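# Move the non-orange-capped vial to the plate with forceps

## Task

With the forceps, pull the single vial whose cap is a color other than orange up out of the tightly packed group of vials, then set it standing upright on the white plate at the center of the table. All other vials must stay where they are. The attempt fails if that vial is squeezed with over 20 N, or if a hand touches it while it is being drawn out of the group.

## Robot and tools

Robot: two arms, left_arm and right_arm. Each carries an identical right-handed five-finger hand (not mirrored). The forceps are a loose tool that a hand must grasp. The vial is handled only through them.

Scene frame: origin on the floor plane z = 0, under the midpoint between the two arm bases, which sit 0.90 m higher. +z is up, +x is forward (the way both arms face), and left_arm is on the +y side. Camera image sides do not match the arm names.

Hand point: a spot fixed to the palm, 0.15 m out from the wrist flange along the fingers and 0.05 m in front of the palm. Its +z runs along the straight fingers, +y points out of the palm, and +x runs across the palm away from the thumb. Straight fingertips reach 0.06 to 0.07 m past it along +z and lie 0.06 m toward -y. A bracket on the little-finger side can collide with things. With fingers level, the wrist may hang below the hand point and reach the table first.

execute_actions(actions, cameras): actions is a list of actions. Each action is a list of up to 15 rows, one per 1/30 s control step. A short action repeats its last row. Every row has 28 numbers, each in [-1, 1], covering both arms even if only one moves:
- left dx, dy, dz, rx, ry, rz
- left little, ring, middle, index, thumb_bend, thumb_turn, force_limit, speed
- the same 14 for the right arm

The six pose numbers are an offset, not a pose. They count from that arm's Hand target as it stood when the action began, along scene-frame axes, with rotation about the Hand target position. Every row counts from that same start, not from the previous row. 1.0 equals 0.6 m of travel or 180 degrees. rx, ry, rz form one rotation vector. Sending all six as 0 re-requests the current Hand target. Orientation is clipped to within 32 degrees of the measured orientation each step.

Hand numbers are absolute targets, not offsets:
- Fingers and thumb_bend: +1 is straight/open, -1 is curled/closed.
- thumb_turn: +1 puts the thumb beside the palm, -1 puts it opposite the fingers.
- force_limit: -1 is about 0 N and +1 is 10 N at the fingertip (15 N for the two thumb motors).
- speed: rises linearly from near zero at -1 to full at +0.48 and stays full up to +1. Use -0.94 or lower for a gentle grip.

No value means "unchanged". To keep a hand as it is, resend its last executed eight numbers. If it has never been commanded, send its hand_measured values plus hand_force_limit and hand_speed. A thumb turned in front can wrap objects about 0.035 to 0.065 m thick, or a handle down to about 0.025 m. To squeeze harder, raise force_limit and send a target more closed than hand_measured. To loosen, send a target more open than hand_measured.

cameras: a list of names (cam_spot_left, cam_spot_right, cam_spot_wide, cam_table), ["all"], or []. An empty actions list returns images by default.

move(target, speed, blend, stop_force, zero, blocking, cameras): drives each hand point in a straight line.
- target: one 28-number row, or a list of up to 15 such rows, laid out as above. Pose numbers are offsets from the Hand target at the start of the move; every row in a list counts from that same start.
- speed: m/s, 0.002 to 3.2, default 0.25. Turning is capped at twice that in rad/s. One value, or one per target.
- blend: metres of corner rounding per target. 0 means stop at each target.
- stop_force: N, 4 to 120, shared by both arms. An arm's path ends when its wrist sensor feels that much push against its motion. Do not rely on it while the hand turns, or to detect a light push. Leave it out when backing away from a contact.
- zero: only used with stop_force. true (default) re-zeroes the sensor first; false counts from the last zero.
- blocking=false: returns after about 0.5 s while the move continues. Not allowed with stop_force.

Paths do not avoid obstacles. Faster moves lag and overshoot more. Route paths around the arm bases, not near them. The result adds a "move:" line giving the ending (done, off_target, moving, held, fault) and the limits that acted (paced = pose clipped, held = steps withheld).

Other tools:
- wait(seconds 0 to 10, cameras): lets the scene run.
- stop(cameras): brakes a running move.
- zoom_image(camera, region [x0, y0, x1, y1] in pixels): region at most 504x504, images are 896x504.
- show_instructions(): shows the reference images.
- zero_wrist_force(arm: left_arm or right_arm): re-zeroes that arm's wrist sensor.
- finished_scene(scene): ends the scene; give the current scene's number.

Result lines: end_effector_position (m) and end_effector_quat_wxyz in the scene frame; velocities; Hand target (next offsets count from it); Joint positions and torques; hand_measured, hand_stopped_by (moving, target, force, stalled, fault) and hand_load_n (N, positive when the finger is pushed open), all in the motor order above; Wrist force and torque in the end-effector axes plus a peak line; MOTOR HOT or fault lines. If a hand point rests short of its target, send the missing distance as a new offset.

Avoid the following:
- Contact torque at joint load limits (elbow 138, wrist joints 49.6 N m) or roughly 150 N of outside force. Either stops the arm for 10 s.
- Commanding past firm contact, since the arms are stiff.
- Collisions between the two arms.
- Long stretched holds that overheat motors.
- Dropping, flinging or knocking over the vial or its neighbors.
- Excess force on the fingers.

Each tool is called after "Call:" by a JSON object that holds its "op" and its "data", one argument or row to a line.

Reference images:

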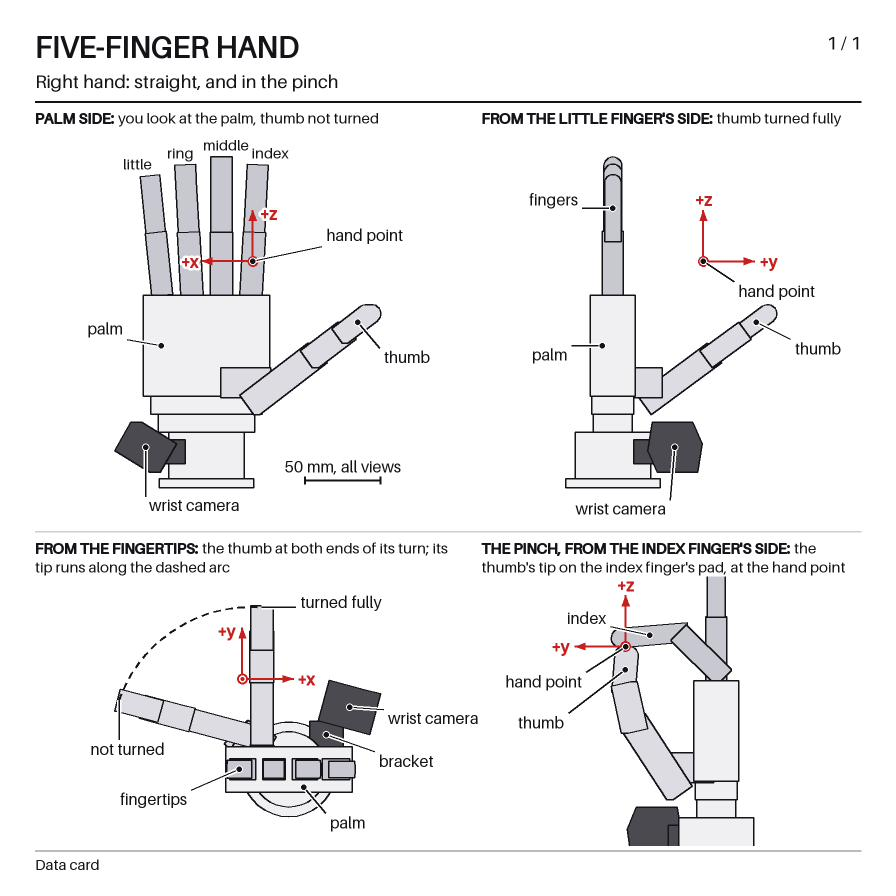

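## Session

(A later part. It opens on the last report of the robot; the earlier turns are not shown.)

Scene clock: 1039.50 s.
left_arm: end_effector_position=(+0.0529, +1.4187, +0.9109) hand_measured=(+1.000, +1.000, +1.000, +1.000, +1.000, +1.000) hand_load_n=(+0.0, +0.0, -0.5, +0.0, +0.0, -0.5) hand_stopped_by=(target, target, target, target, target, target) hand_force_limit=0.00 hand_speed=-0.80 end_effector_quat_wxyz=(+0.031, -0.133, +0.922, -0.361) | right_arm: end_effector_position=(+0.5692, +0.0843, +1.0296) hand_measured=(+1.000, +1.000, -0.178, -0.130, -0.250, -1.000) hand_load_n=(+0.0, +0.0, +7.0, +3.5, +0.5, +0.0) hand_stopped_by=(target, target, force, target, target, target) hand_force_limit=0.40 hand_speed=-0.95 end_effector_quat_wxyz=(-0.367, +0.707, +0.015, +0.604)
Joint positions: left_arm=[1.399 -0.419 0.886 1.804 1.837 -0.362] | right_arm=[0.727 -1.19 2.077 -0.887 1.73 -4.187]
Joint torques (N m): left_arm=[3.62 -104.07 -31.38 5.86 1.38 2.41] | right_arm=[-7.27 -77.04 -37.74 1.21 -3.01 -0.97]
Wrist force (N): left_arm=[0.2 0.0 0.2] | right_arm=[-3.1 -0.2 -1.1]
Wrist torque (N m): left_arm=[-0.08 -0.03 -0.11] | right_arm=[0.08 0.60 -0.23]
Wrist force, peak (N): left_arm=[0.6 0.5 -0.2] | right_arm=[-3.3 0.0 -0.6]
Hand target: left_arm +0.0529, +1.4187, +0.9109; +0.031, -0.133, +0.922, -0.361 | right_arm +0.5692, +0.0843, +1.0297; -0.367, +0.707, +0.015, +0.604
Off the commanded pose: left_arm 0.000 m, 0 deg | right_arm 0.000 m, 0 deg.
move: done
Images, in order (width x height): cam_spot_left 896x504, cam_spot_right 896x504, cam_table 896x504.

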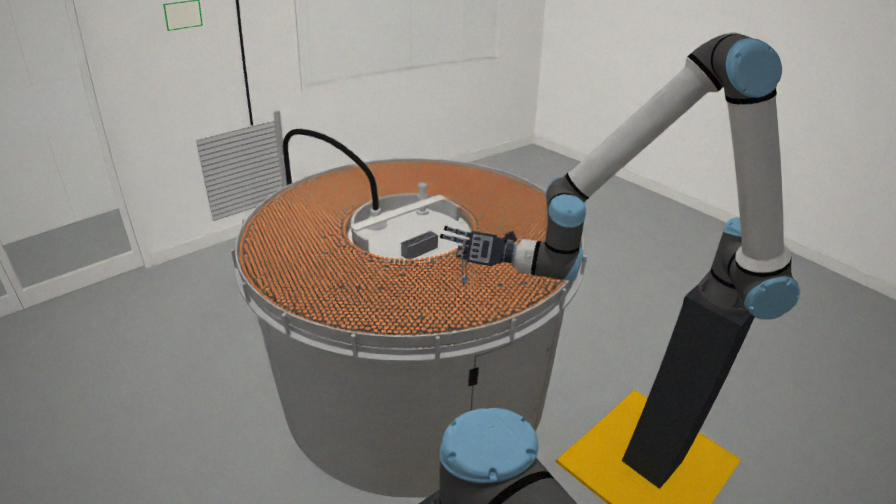

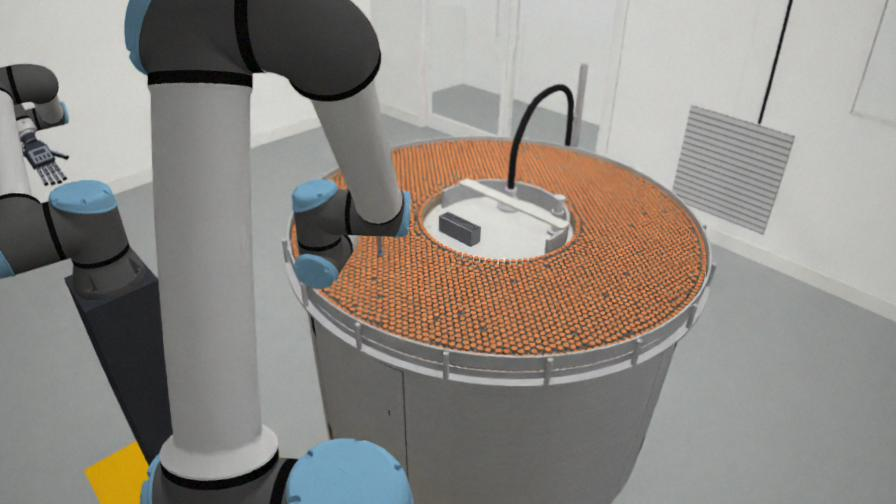

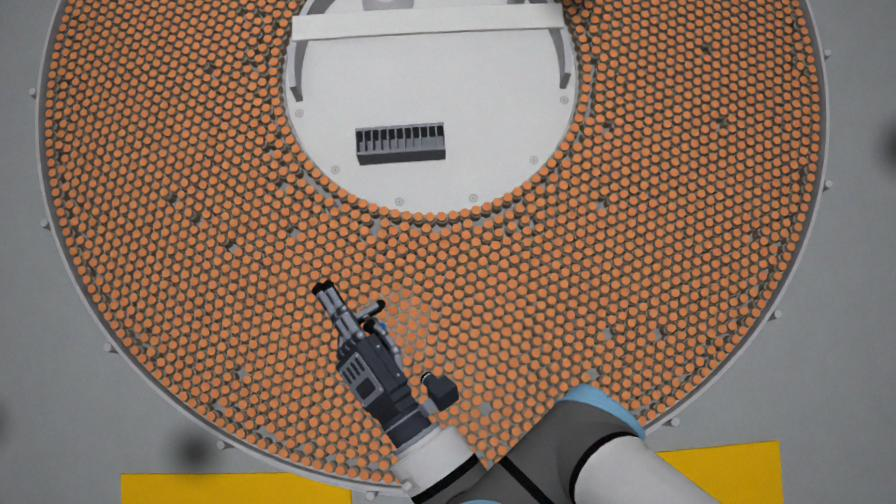

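Call:
{"op": "move", "data": {
  "target": [0,0,0,0,0,0,1,1,1,1,1,1,0,-0.8, 0,0,0.1333,0,0,0,1,1,-0.18,-0.132,-0.25,-1,0.4,-0.95],
  "speed": 0.04,
  "cameras": ["cam_spot_left","cam_spot_right","cam_table"]
}}

Call:
{"op": "zoom_image", "data": {
  "camera": "cam_spot_right",
  "region": [351, 200, 411, 260]
}}

Call:
{"op": "zoom_image", "data": {
  "camera": "cam_spot_left",
  "region": [433, 225, 493, 285]
}}

Call:
{"op": "zoom_image", "data": {
  "camera": "cam_table",
  "region": [340, 280, 420, 360]
}}

Scene clock: 1055.80 s.
left_arm: end_effector_position=(+0.0529, +1.4187, +0.9109) hand_measured=(+1.000, +1.000, +1.000, +1.000, +1.000, +1.000) hand_load_n=(+0.0, +0.0, +0.0, +0.0, +0.0, +0.0) hand_stopped_by=(target, target, target, target, target, target) hand_force_limit=0.00 hand_speed=-0.80 end_effector_quat_wxyz=(+0.031, -0.133, +0.922, -0.361) | right_arm: end_effector_position=(+0.5692, +0.0843, +1.1095) hand_measured=(+1.000, +1.000, -0.178, -0.130, -0.250, -1.000) hand_load_n=(+0.0, +0.0, +7.0, +3.5, +0.5, +0.0) hand_stopped_by=(target, target, force, target, target, target) hand_force_limit=0.40 hand_speed=-0.95 end_effector_quat_wxyz=(-0.367, +0.707, +0.015, +0.604)
Joint positions: left_arm=[1.399 -0.419 0.886 1.804 1.837 -0.362] | right_arm=[0.727 -1.297 2.034 -0.737 1.73 -4.188]
Joint torques (N m): left_arm=[2.48 -104.05 -31.91 5.78 1.41 2.32] | right_arm=[0.04 -76.13 -42.48 0.98 -2.7 -0.62]
Wrist force (N): left_arm=[0.3 0.0 -0.2] | right_arm=[-2.5 0.3 -0.5]
Wrist torque (N m): left_arm=[-0.05 -0.03 -0.11] | right_arm=[0.12 0.50 -0.17]
Wrist force, peak (N): left_arm=[0.6 -0.3 -0.1] | right_arm=[-3.8 -0.3 -0.9]
Hand target: left_arm +0.0529, +1.4187, +0.9109; +0.031, -0.133, +0.922, -0.361 | right_arm +0.5692, +0.0843, +1.1097; -0.367, +0.707, +0.015, +0.604
Off the commanded pose: left_arm 0.000 m, 0 deg | right_arm 0.000 m, 0 deg.
move: done
Images, in order (width x height): cam_spot_left 896x504, cam_spot_right 896x504, cam_table 896x504.

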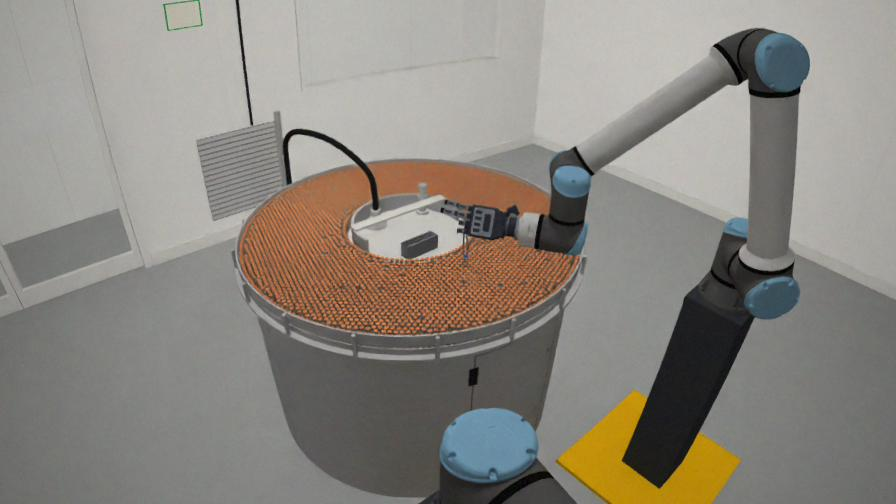

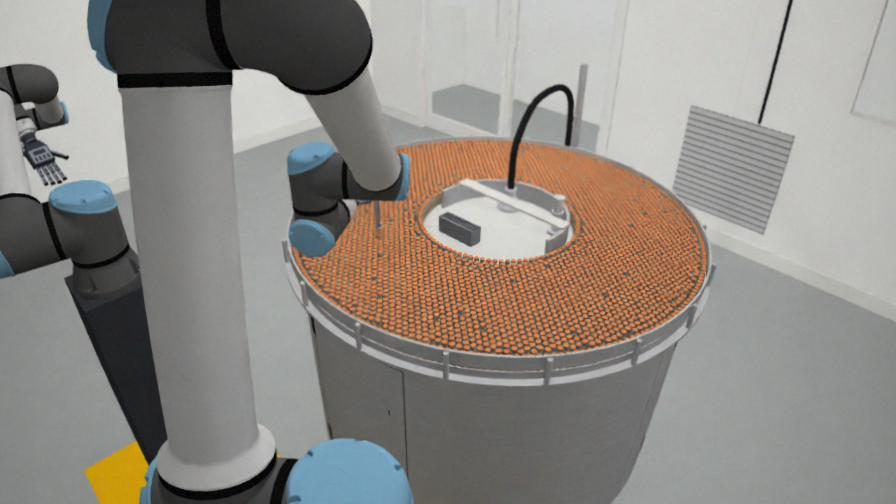

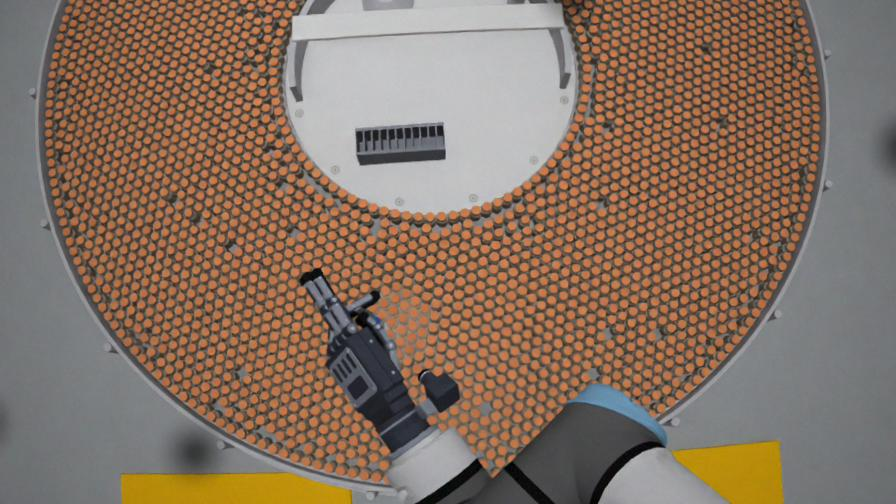

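Scaled by 8.400.

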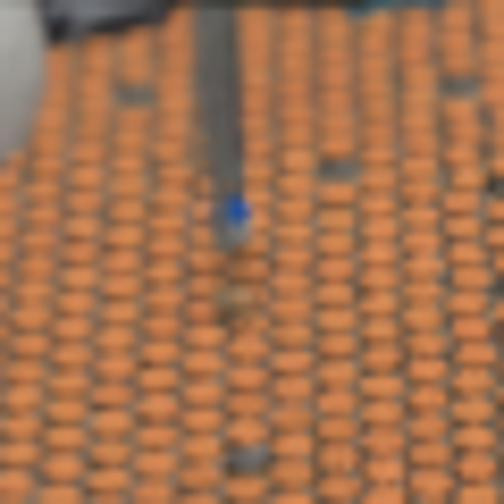

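Scaled by 8.400.

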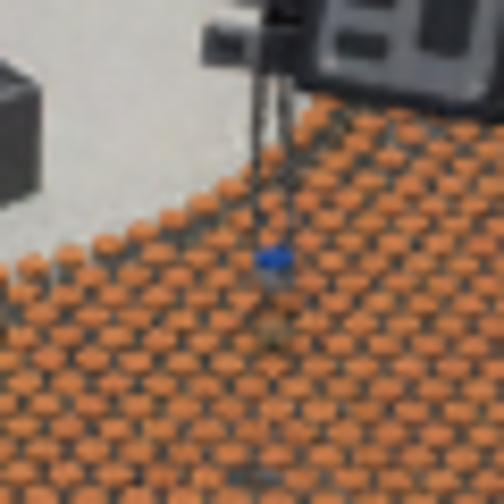

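Scaled by 6.300.

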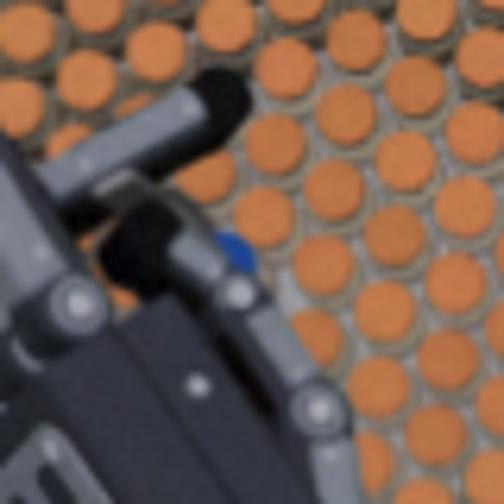

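Call:
{"op": "move", "data": {
  "target": [0,0,0,0,0,0,1,1,1,1,1,1,0,-0.8, 0.449,-0.302,0,0,0,0,1,1,-0.18,-0.132,-0.25,-1,0.4,-0.95],
  "speed": 0.1,
  "cameras": ["cam_spot_left","cam_spot_right","cam_table"]
}}

Call:
{"op": "zoom_image", "data": {
  "camera": "cam_spot_right",
  "region": [460, 160, 540, 240]
}}

Call:
{"op": "zoom_image", "data": {
  "camera": "cam_spot_left",
  "region": [410, 170, 490, 250]
}}

Call:
{"op": "zoom_image", "data": {
  "camera": "cam_table",
  "region": [430, 60, 550, 180]
}}

Scene clock: 1064.37 s.
left_arm: end_effector_position=(+0.0529, +1.4187, +0.9109) hand_measured=(+1.000, +1.000, +1.000, +1.000, +1.000, +1.000) hand_load_n=(+0.0, +0.0, +0.0, +0.0, -0.5, +0.0) hand_stopped_by=(target, target, target, target, target, target) hand_force_limit=0.00 hand_speed=-0.80 end_effector_quat_wxyz=(+0.031, -0.133, +0.922, -0.361) | right_arm: end_effector_position=(+0.8383, -0.0967, +1.1097) hand_measured=(+1.000, +1.000, -0.178, -0.130, -0.250, -1.000) hand_load_n=(+0.0, +0.0, +7.5, +3.0, +0.5, +0.0) hand_stopped_by=(target, target, force, target, target, target) hand_force_limit=0.40 hand_speed=-0.95 end_effector_quat_wxyz=(-0.367, +0.707, +0.015, +0.604)
Joint positions: left_arm=[1.399 -0.419 0.886 1.804 1.837 -0.362] | right_arm=[0.264 -1.2 1.893 -0.693 1.266 -4.188]
Joint torques (N m): left_arm=[4.57 -104.49 -31.67 5.82 1.57 2.1] | right_arm=[-10.15 -54.75 -43.34 1.18 -2.74 -1.7]
Wrist force (N): left_arm=[0.1 0.0 0.0] | right_arm=[-2.7 0.2 -1.1]
Wrist torque (N m): left_arm=[-0.08 -0.01 -0.12] | right_arm=[0.17 0.52 -0.17]
Wrist force, peak (N): left_arm=[0.8 -0.1 -0.1] | right_arm=[-3.4 0.1 -1.2]
Hand target: left_arm +0.0529, +1.4187, +0.9109; +0.031, -0.133, +0.922, -0.361 | right_arm +0.8386, -0.0969, +1.1097; -0.367, +0.707, +0.015, +0.604
Off the commanded pose: left_arm 0.000 m, 0 deg | right_arm 0.000 m, 0 deg.
move: done
Images, in order (width x height): cam_spot_left 896x504, cam_spot_right 896x504, cam_table 896x504.

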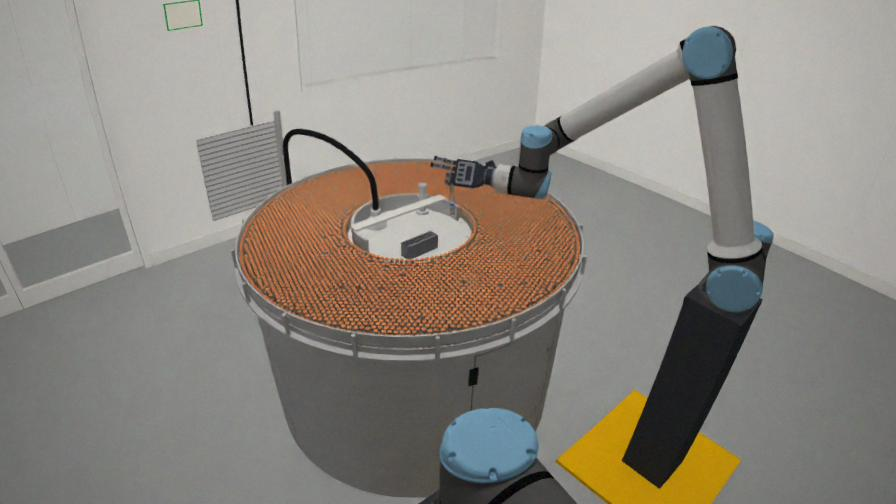

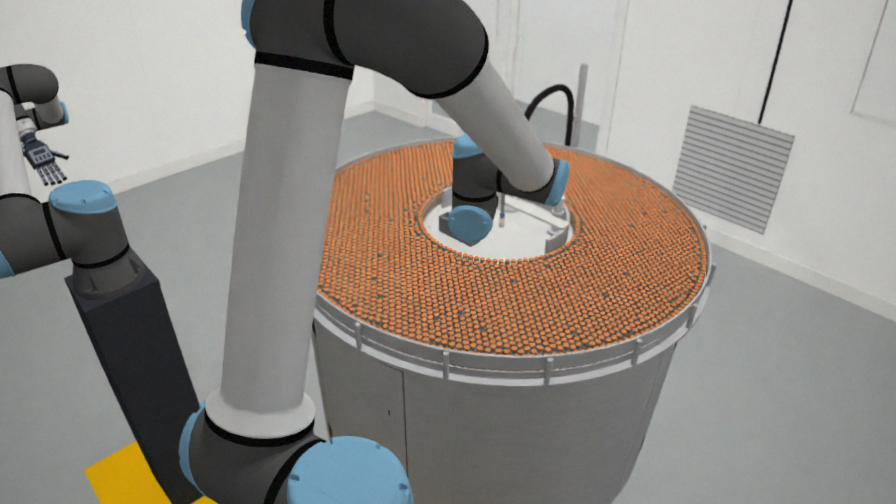

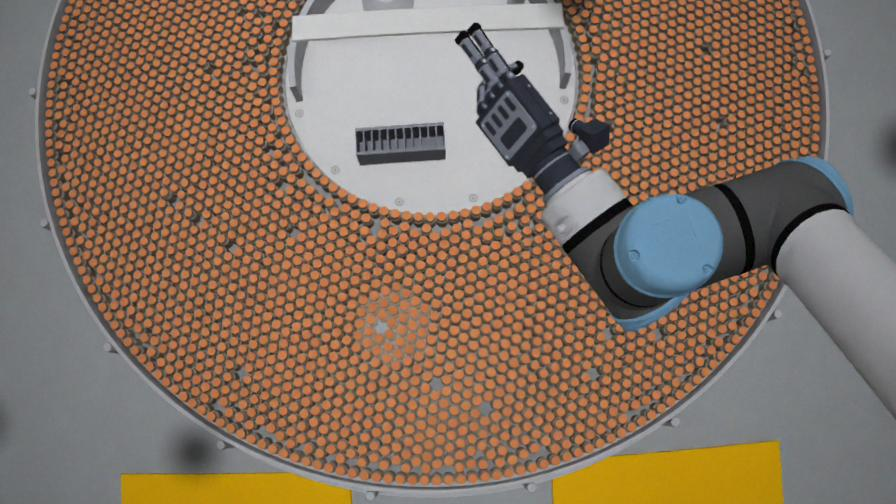

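Scaled by 6.300.

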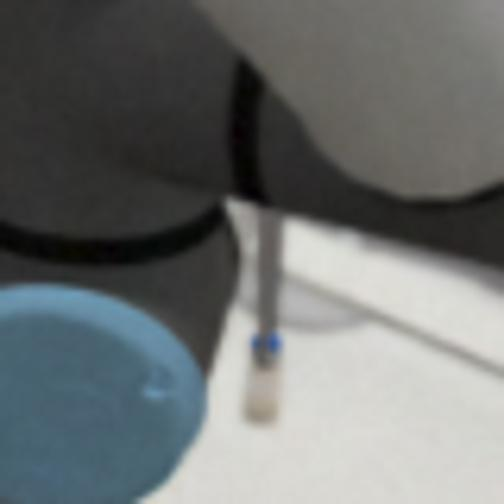

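Scaled by 6.300.

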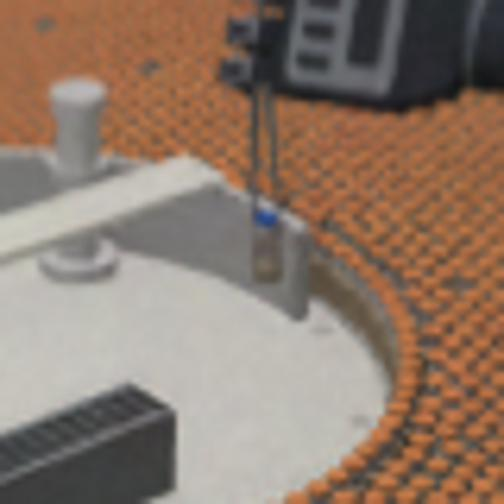

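Scaled by 4.200.

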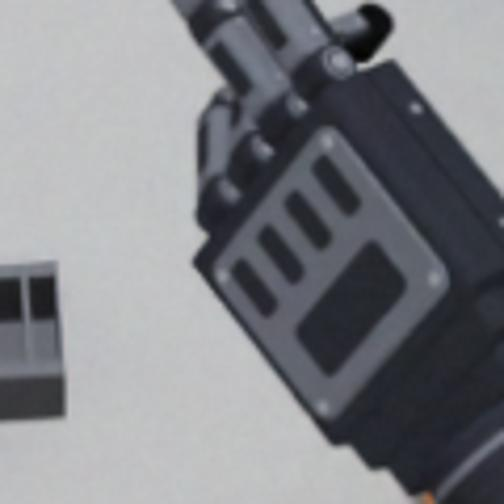

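Call:
{"op": "move", "data": {
  "target": [0,0,0,0,0,0,1,1,1,1,1,1,0,-0.8, 0,0,-0.1217,0,0,0,1,1,-0.18,-0.132,-0.25,-1,0.4,-0.95],
  "speed": 0.06,
  "cameras": ["cam_spot_left","cam_spot_right"]
}}

Call:
{"op": "zoom_image", "data": {
  "camera": "cam_spot_left",
  "region": [410, 180, 480, 250]
}}

Call:
{"op": "zoom_image", "data": {
  "camera": "cam_spot_right",
  "region": [470, 190, 540, 260]
}}

Scene clock: 1072.67 s.
left_arm: end_effector_position=(+0.0529, +1.4187, +0.9109) hand_measured=(+1.000, +1.000, +1.000, +1.000, +1.000, +1.000) hand_load_n=(+0.0, +0.0, +0.0, +0.0, -0.5, +0.0) hand_stopped_by=(target, target, target, target, target, target) hand_force_limit=0.00 hand_speed=-0.80 end_effector_quat_wxyz=(+0.031, -0.133, +0.922, -0.361) | right_arm: end_effector_position=(+0.8386, -0.0969, +1.0369) hand_measured=(+1.000, +1.000, -0.178, -0.130, -0.250, -1.000) hand_load_n=(+0.0, +0.0, +7.0, +3.0, +0.5, +0.5) hand_stopped_by=(target, target, force, target, target, target) hand_force_limit=0.40 hand_speed=-0.95 end_effector_quat_wxyz=(-0.367, +0.707, +0.015, +0.604)
Joint positions: left_arm=[1.399 -0.419 0.886 1.804 1.837 -0.362] | right_arm=[0.263 -1.113 1.93 -0.817 1.266 -4.188]
Joint torques (N m): left_arm=[3.64 -104.5 -32.18 5.64 1.35 2.23] | right_arm=[-9.12 -56.72 -24.14 -3.69 -2.88 0.46]
Wrist force (N): left_arm=[0.3 0.0 0.0] | right_arm=[-2.4 0.1 -1.5]
Wrist torque (N m): left_arm=[-0.07 -0.04 -0.11] | right_arm=[0.15 0.50 -0.16]
Wrist force, peak (N): left_arm=[0.6 -0.1 0.0] | right_arm=[-3.0 0.0 -1.8]
Hand target: left_arm +0.0529, +1.4187, +0.9109; +0.031, -0.133, +0.922, -0.361 | right_arm +0.8386, -0.0969, +1.0367; -0.367, +0.707, +0.015, +0.604
Off the commanded pose: left_arm 0.000 m, 0 deg | right_arm 0.000 m, 0 deg.
move: done
Images, in order (width x height): cam_spot_left 896x504, cam_spot_right 896x504.

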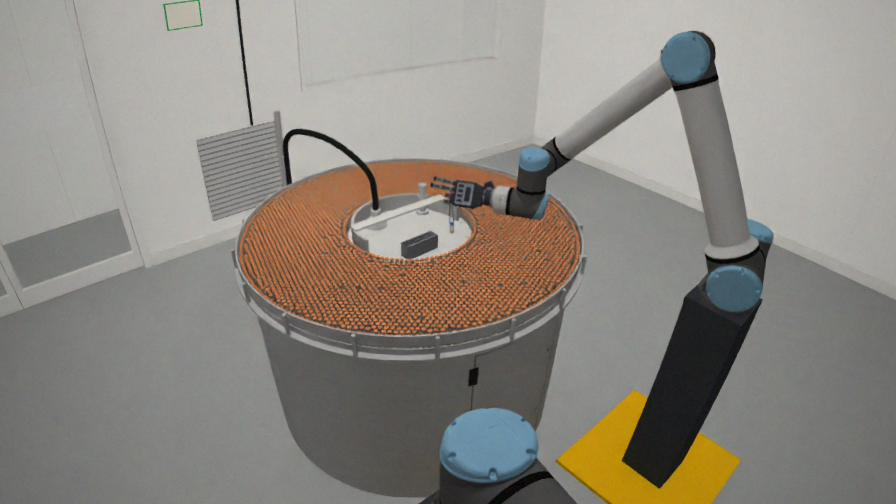

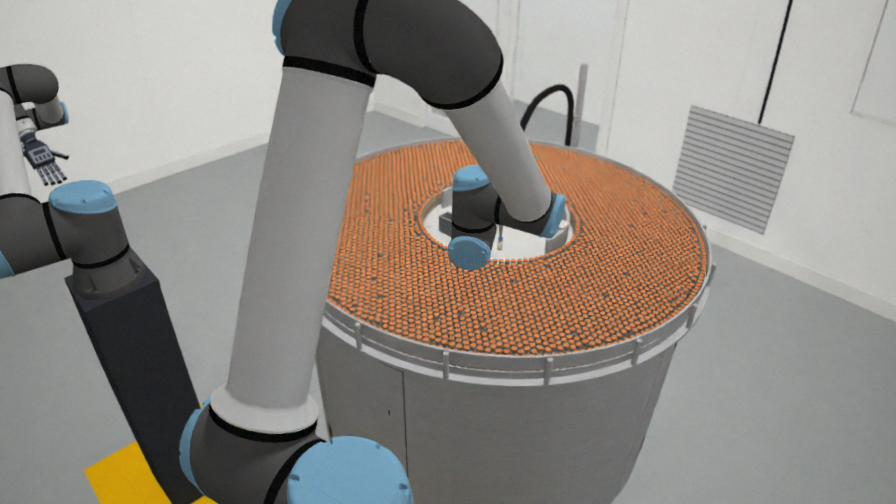

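Scaled by 7.200.

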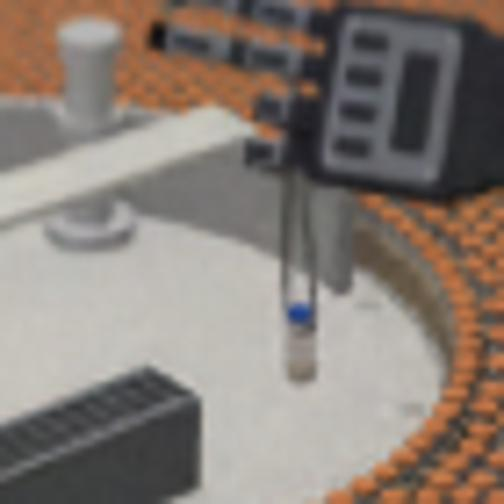

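Scaled by 7.200.

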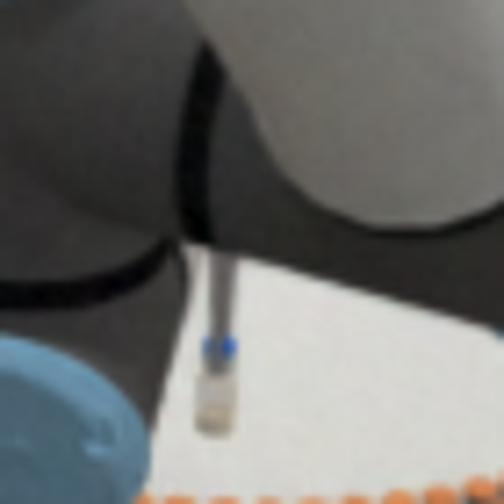

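Call:
{"op": "move", "data": {
  "target": [0,0,0,0,0,0,1,1,1,1,1,1,0,-0.8, 0,0,-0.05,0,0,0,1,1,-0.18,-0.132,-0.25,-1,0.4,-0.95],
  "speed": 0.006,
  "stop_force": 4,
  "cameras": ["cam_spot_left","cam_spot_right"]
}}

Call:
{"op": "zoom_image", "data": {
  "camera": "cam_spot_left",
  "region": [410, 190, 480, 260]
}}

Call:
{"op": "zoom_image", "data": {
  "camera": "cam_spot_right",
  "region": [470, 200, 540, 270]
}}

Scene clock: 1080.80 s.
left_arm: end_effector_position=(+0.0529, +1.4187, +0.9109) hand_measured=(+1.000, +1.000, +1.000, +1.000, +1.000, +1.000) hand_load_n=(+0.0, +0.0, +0.0, +0.0, +0.0, +0.0) hand_stopped_by=(target, target, target, target, target, target) hand_force_limit=0.00 hand_speed=-0.80 end_effector_quat_wxyz=(+0.031, -0.133, +0.922, -0.361) | right_arm: end_effector_position=(+0.8386, -0.0969, +1.0148) hand_measured=(+1.000, +1.000, -0.176, -0.130, -0.250, -1.000) hand_load_n=(+0.0, +0.0, +7.5, +3.0, +0.5, +0.0) hand_stopped_by=(target, target, force, target, target, target) hand_force_limit=0.40 hand_speed=-0.95 end_effector_quat_wxyz=(-0.367, +0.707, +0.015, +0.604)
Joint positions: left_arm=[1.399 -0.419 0.886 1.804 1.837 -0.362] | right_arm=[0.263 -1.085 1.939 -0.854 1.266 -4.188]
Joint torques (N m): left_arm=[5.51 -103.19 -30.84 5.72 1.39 2.32] | right_arm=[5.6 -85.31 -37.23 1.57 2.38 -0.11]
Wrist force (N): left_arm=[0.3 -0.1 -0.1] | right_arm=[1.2 -2.5 -1.3]
Wrist torque (N m): left_arm=[-0.08 -0.04 -0.11] | right_arm=[0.03 0.40 -0.13]
Wrist force, peak (N): left_arm=[0.7 -0.1 0.0] | right_arm=[4.0 -4.0 -2.2]
Hand target: left_arm +0.0529, +1.4187, +0.9109; +0.031, -0.133, +0.922, -0.361 | right_arm +0.8386, -0.0969, +1.0149; -0.367, +0.707, +0.015, +0.604 (not the last commanded pose)
Off the commanded pose: left_arm 0.000 m, 0 deg | right_arm 0.008 m, 0 deg.
move: contact (right_arm)
Images, in order (width x height): cam_spot_left 896x504, cam_spot_right 896x504.

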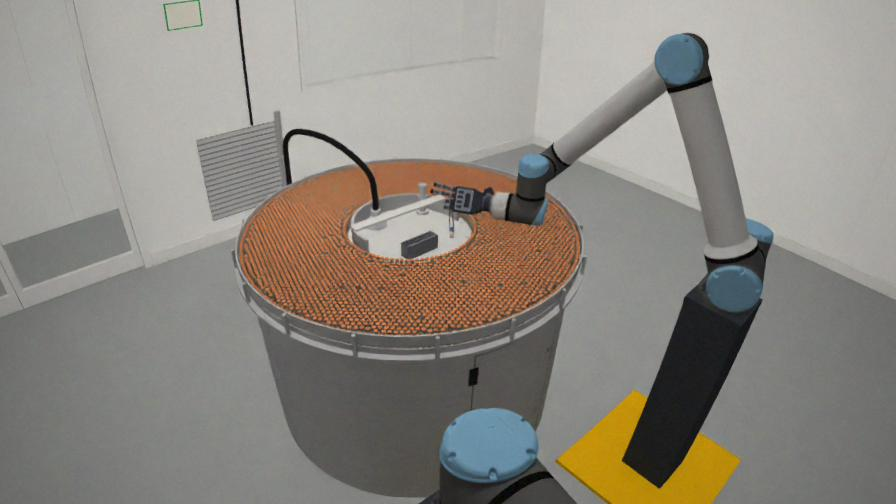

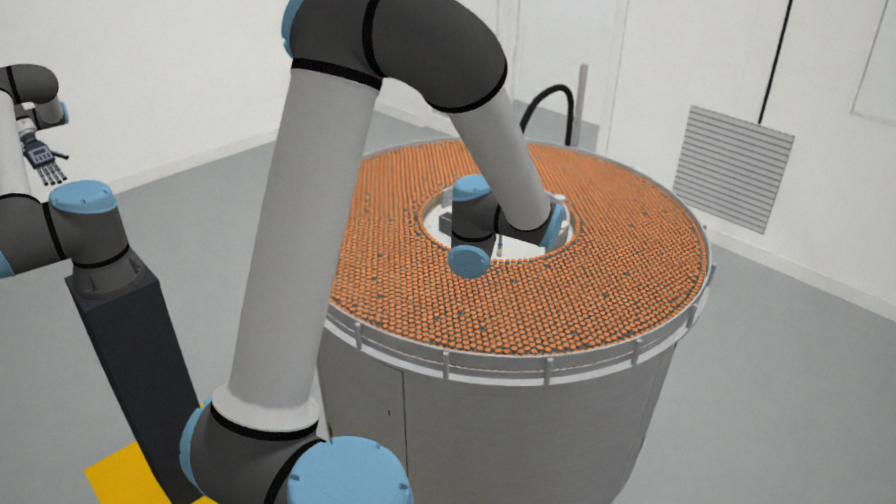

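Scaled by 7.200.

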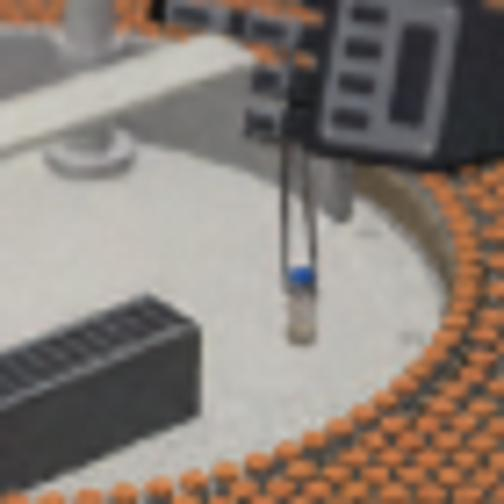

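Scaled by 7.200.

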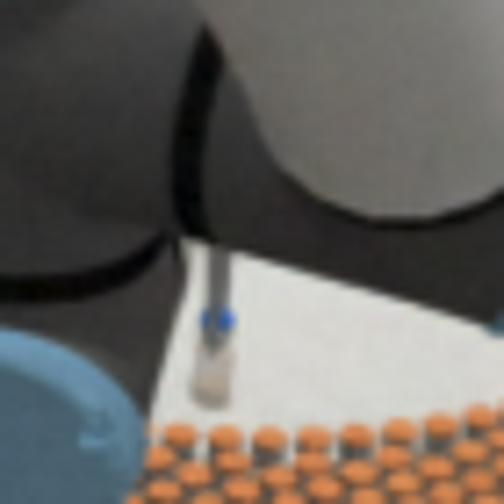

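Call:
{"op": "move", "data": {
  "target": [0,0,0,0,0,0,1,1,1,1,1,1,0,-0.8, 0,0,0.002,0,0,0,1,1,-0.18,-0.132,-0.25,-1,0.4,-0.95],
  "speed": 0.006,
  "cameras": []
}}

Scene clock: 1086.47 s.
left_arm: end_effector_position=(+0.0529, +1.4187, +0.9109) hand_measured=(+1.000, +1.000, +1.000, +1.000, +1.000, +1.000) hand_load_n=(+0.0, +0.0, +0.0, +0.0, +0.0, +0.0) hand_stopped_by=(target, target, target, target, target, target) hand_force_limit=0.00 hand_speed=-0.80 end_effector_quat_wxyz=(+0.031, -0.133, +0.922, -0.361) | right_arm: end_effector_position=(+0.8386, -0.0969, +1.0160) hand_measured=(+1.000, +1.000, -0.176, -0.130, -0.250, -1.000) hand_load_n=(+0.0, +0.0, +7.0, +3.5, +0.5, +0.0) hand_stopped_by=(target, target, force, target, target, target) hand_force_limit=0.40 hand_speed=-0.95 end_effector_quat_wxyz=(-0.367, +0.707, +0.015, +0.604)
Joint positions: left_arm=[1.399 -0.419 0.886 1.804 1.837 -0.362] | right_arm=[0.263 -1.086 1.938 -0.852 1.266 -4.188]
Joint torques (N m): left_arm=[4.21 -103.51 -31.62 5.55 1.46 1.97] | right_arm=[4.25 -86.01 -39.16 1 2.6 0.36]
Wrist force (N): left_arm=[0.0 -0.3 0.1] | right_arm=[-2.1 0.2 -1.3]
Wrist torque (N m): left_arm=[-0.11 0.00 -0.13] | right_arm=[0.18 0.50 -0.15]
Wrist force, peak (N): left_arm=[0.7 -0.3 -0.1] | right_arm=[0.8 -2.5 -2.1]
Hand target: left_arm +0.0529, +1.4187, +0.9109; +0.031, -0.133, +0.922, -0.361 | right_arm +0.8386, -0.0969, +1.0161; -0.367, +0.707, +0.015, +0.604
Off the commanded pose: left_arm 0.000 m, 0 deg | right_arm 0.000 m, 0 deg.
move: done
No camera images: "cameras" was empty.

Call:
{"op": "move", "data": {
  "target": [0,0,0,0,0,0,1,1,1,1,1,1,0,-0.8, 0,0,0,0,0,0,1,1,-0.164,-0.112,-0.25,-1,0.4,-0.98],
  "speed": 0.006,
  "cameras": ["cam_spot_left","cam_spot_right"]
}}

Call:
{"op": "zoom_image", "data": {
  "camera": "cam_spot_left",
  "region": [420, 200, 470, 250]
}}

Call:
{"op": "zoom_image", "data": {
  "camera": "cam_spot_right",
  "region": [470, 210, 530, 270]
}}

Scene clock: 1090.43 s.
left_arm: end_effector_position=(+0.0529, +1.4187, +0.9109) hand_measured=(+1.000, +1.000, +1.000, +1.000, +1.000, +1.000) hand_load_n=(+0.0, -0.5, +0.0, -0.5, +0.0, +0.0) hand_stopped_by=(target, target, target, target, target, target) hand_force_limit=0.00 hand_speed=-0.80 end_effector_quat_wxyz=(+0.031, -0.133, +0.922, -0.361) | right_arm: end_effector_position=(+0.8386, -0.0969, +1.0161) hand_measured=(+1.000, +1.000, -0.164, -0.112, -0.250, -1.000) hand_load_n=(+0.0, +0.0, +3.0, +1.0, +0.0, +0.0) hand_stopped_by=(target, target, target, target, target, target) hand_force_limit=0.40 hand_speed=-0.98 end_effector_quat_wxyz=(-0.367, +0.707, +0.015, +0.604)
Joint positions: left_arm=[1.399 -0.419 0.886 1.804 1.837 -0.362] | right_arm=[0.263 -1.086 1.938 -0.852 1.266 -4.188]
Joint torques (N m): left_arm=[3.57 -104.9 -30.37 5.54 1.48 2.15] | right_arm=[4.36 -90.21 -38.7 0.96 2.57 -0.02]
Wrist force (N): left_arm=[0.5 0.1 -0.1] | right_arm=[-2.5 0.0 -1.7]
Wrist torque (N m): left_arm=[-0.04 -0.07 -0.09] | right_arm=[0.16 0.54 -0.17]
Wrist force, peak (N): left_arm=[0.5 -0.5 0.0] | right_arm=[-2.7 -0.5 -1.4]
Hand target: left_arm +0.0529, +1.4187, +0.9109; +0.031, -0.133, +0.922, -0.361 | right_arm +0.8386, -0.0969, +1.0161; -0.367, +0.707, +0.015, +0.604
Off the commanded pose: left_arm 0.000 m, 0 deg | right_arm 0.000 m, 0 deg.
move: done
Images, in order (width x height): cam_spot_left 896x504, cam_spot_right 896x504.

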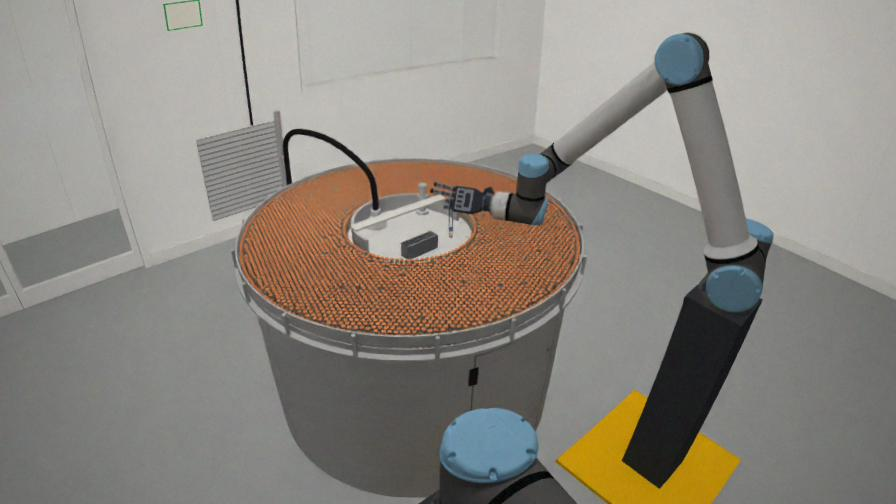

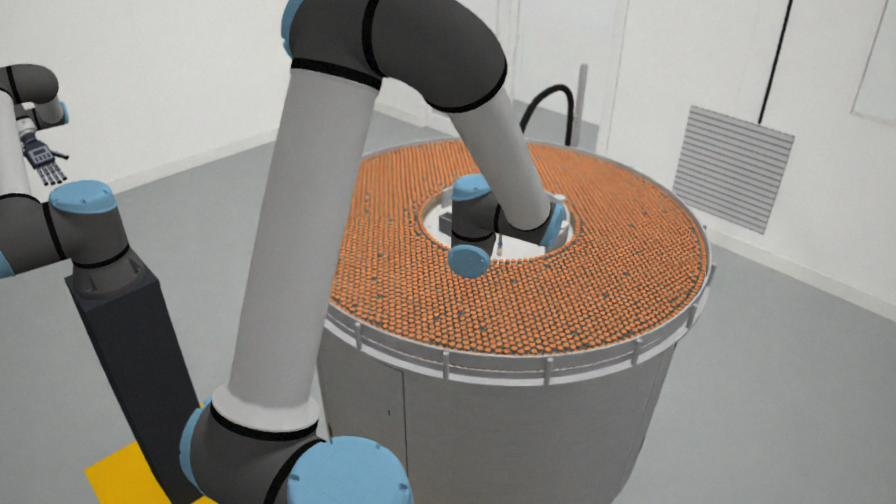

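Scaled by 10.080.

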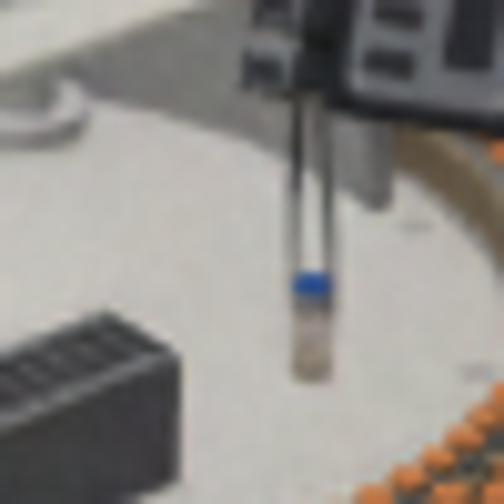

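Scaled by 8.400.

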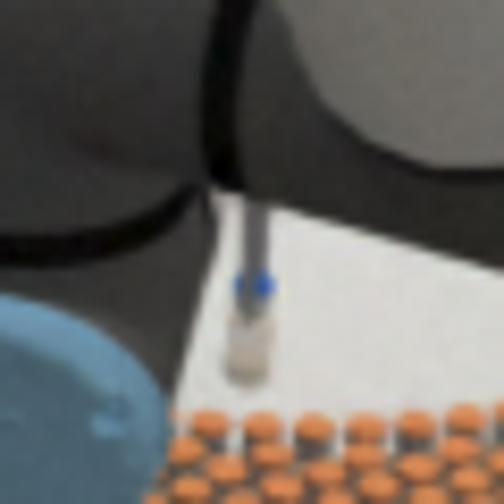

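Call:
{"op": "move", "data": {
  "target": [0,0,0,0,0,0,1,1,1,1,1,1,0,-0.8, 0,0,0,0,0,0,1,1,-0.152,-0.096,-0.25,-1,0.4,-0.98],
  "speed": 0.006,
  "cameras": ["cam_spot_left","cam_spot_right"]
}}

Call:
{"op": "zoom_image", "data": {
  "camera": "cam_spot_left",
  "region": [430, 210, 470, 250]
}}

Call:
{"op": "zoom_image", "data": {
  "camera": "cam_spot_right",
  "region": [480, 225, 520, 265]
}}

Scene clock: 1095.10 s.
left_arm: end_effector_position=(+0.0529, +1.4187, +0.9109) hand_measured=(+1.000, +1.000, +1.000, +1.000, +1.000, +1.000) hand_load_n=(+0.0, +0.0, +0.0, +0.0, +0.0, +0.0) hand_stopped_by=(target, target, target, target, target, target) hand_force_limit=0.00 hand_speed=-0.80 end_effector_quat_wxyz=(+0.031, -0.133, +0.922, -0.361) | right_arm: end_effector_position=(+0.8386, -0.0969, +1.0161) hand_measured=(+1.000, +1.000, -0.152, -0.096, -0.250, -1.000) hand_load_n=(+0.0, +0.0, +0.5, +0.5, +0.0, +0.0) hand_stopped_by=(target, target, target, target, target, target) hand_force_limit=0.40 hand_speed=-0.98 end_effector_quat_wxyz=(-0.367, +0.707, +0.015, +0.604)
Joint positions: left_arm=[1.399 -0.419 0.886 1.804 1.837 -0.362] | right_arm=[0.263 -1.086 1.938 -0.852 1.266 -4.188]
Joint torques (N m): left_arm=[2.77 -103.85 -30.88 5.57 1.19 2.15] | right_arm=[6.18 -88.69 -39.9 0.8 2.76 -0.11]
Wrist force (N): left_arm=[0.2 0.0 0.1] | right_arm=[-2.9 0.4 -1.3]
Wrist torque (N m): left_arm=[-0.07 -0.03 -0.11] | right_arm=[0.19 0.58 -0.20]
Wrist force, peak (N): left_arm=[0.8 -0.1 0.1] | right_arm=[-2.9 0.4 -1.3]
Hand target: left_arm +0.0529, +1.4187, +0.9109; +0.031, -0.133, +0.922, -0.361 | right_arm +0.8386, -0.0969, +1.0161; -0.367, +0.707, +0.015, +0.604
Off the commanded pose: left_arm 0.000 m, 0 deg | right_arm 0.000 m, 0 deg.
move: done
Images, in order (width x height): cam_spot_left 896x504, cam_spot_right 896x504.

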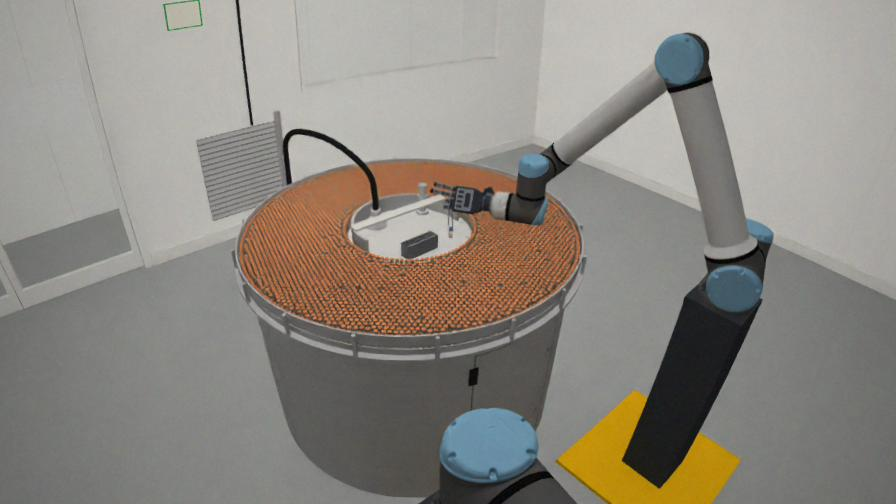

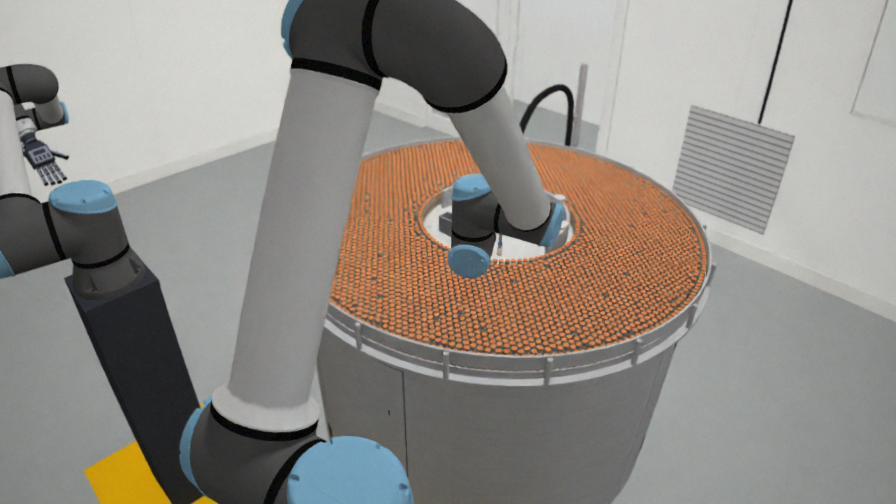

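Scaled by 12.600.

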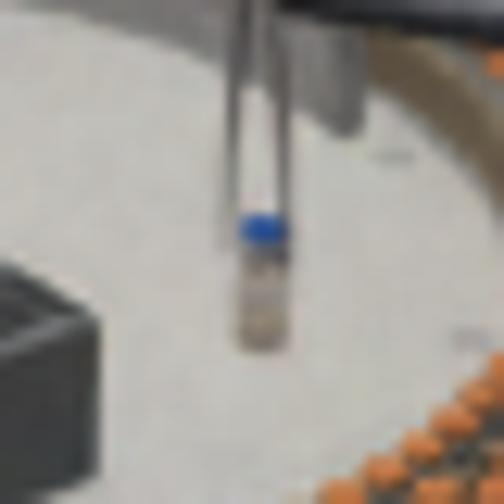

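Scaled by 12.600.

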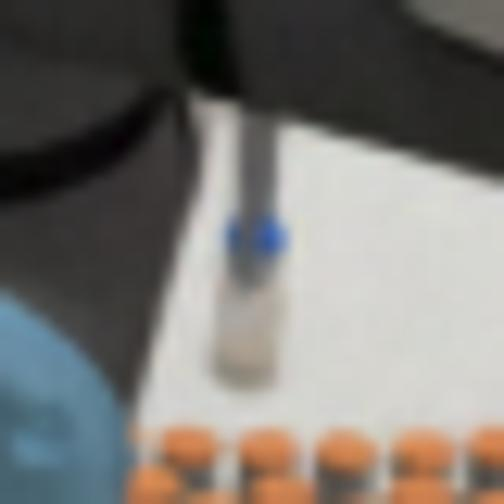

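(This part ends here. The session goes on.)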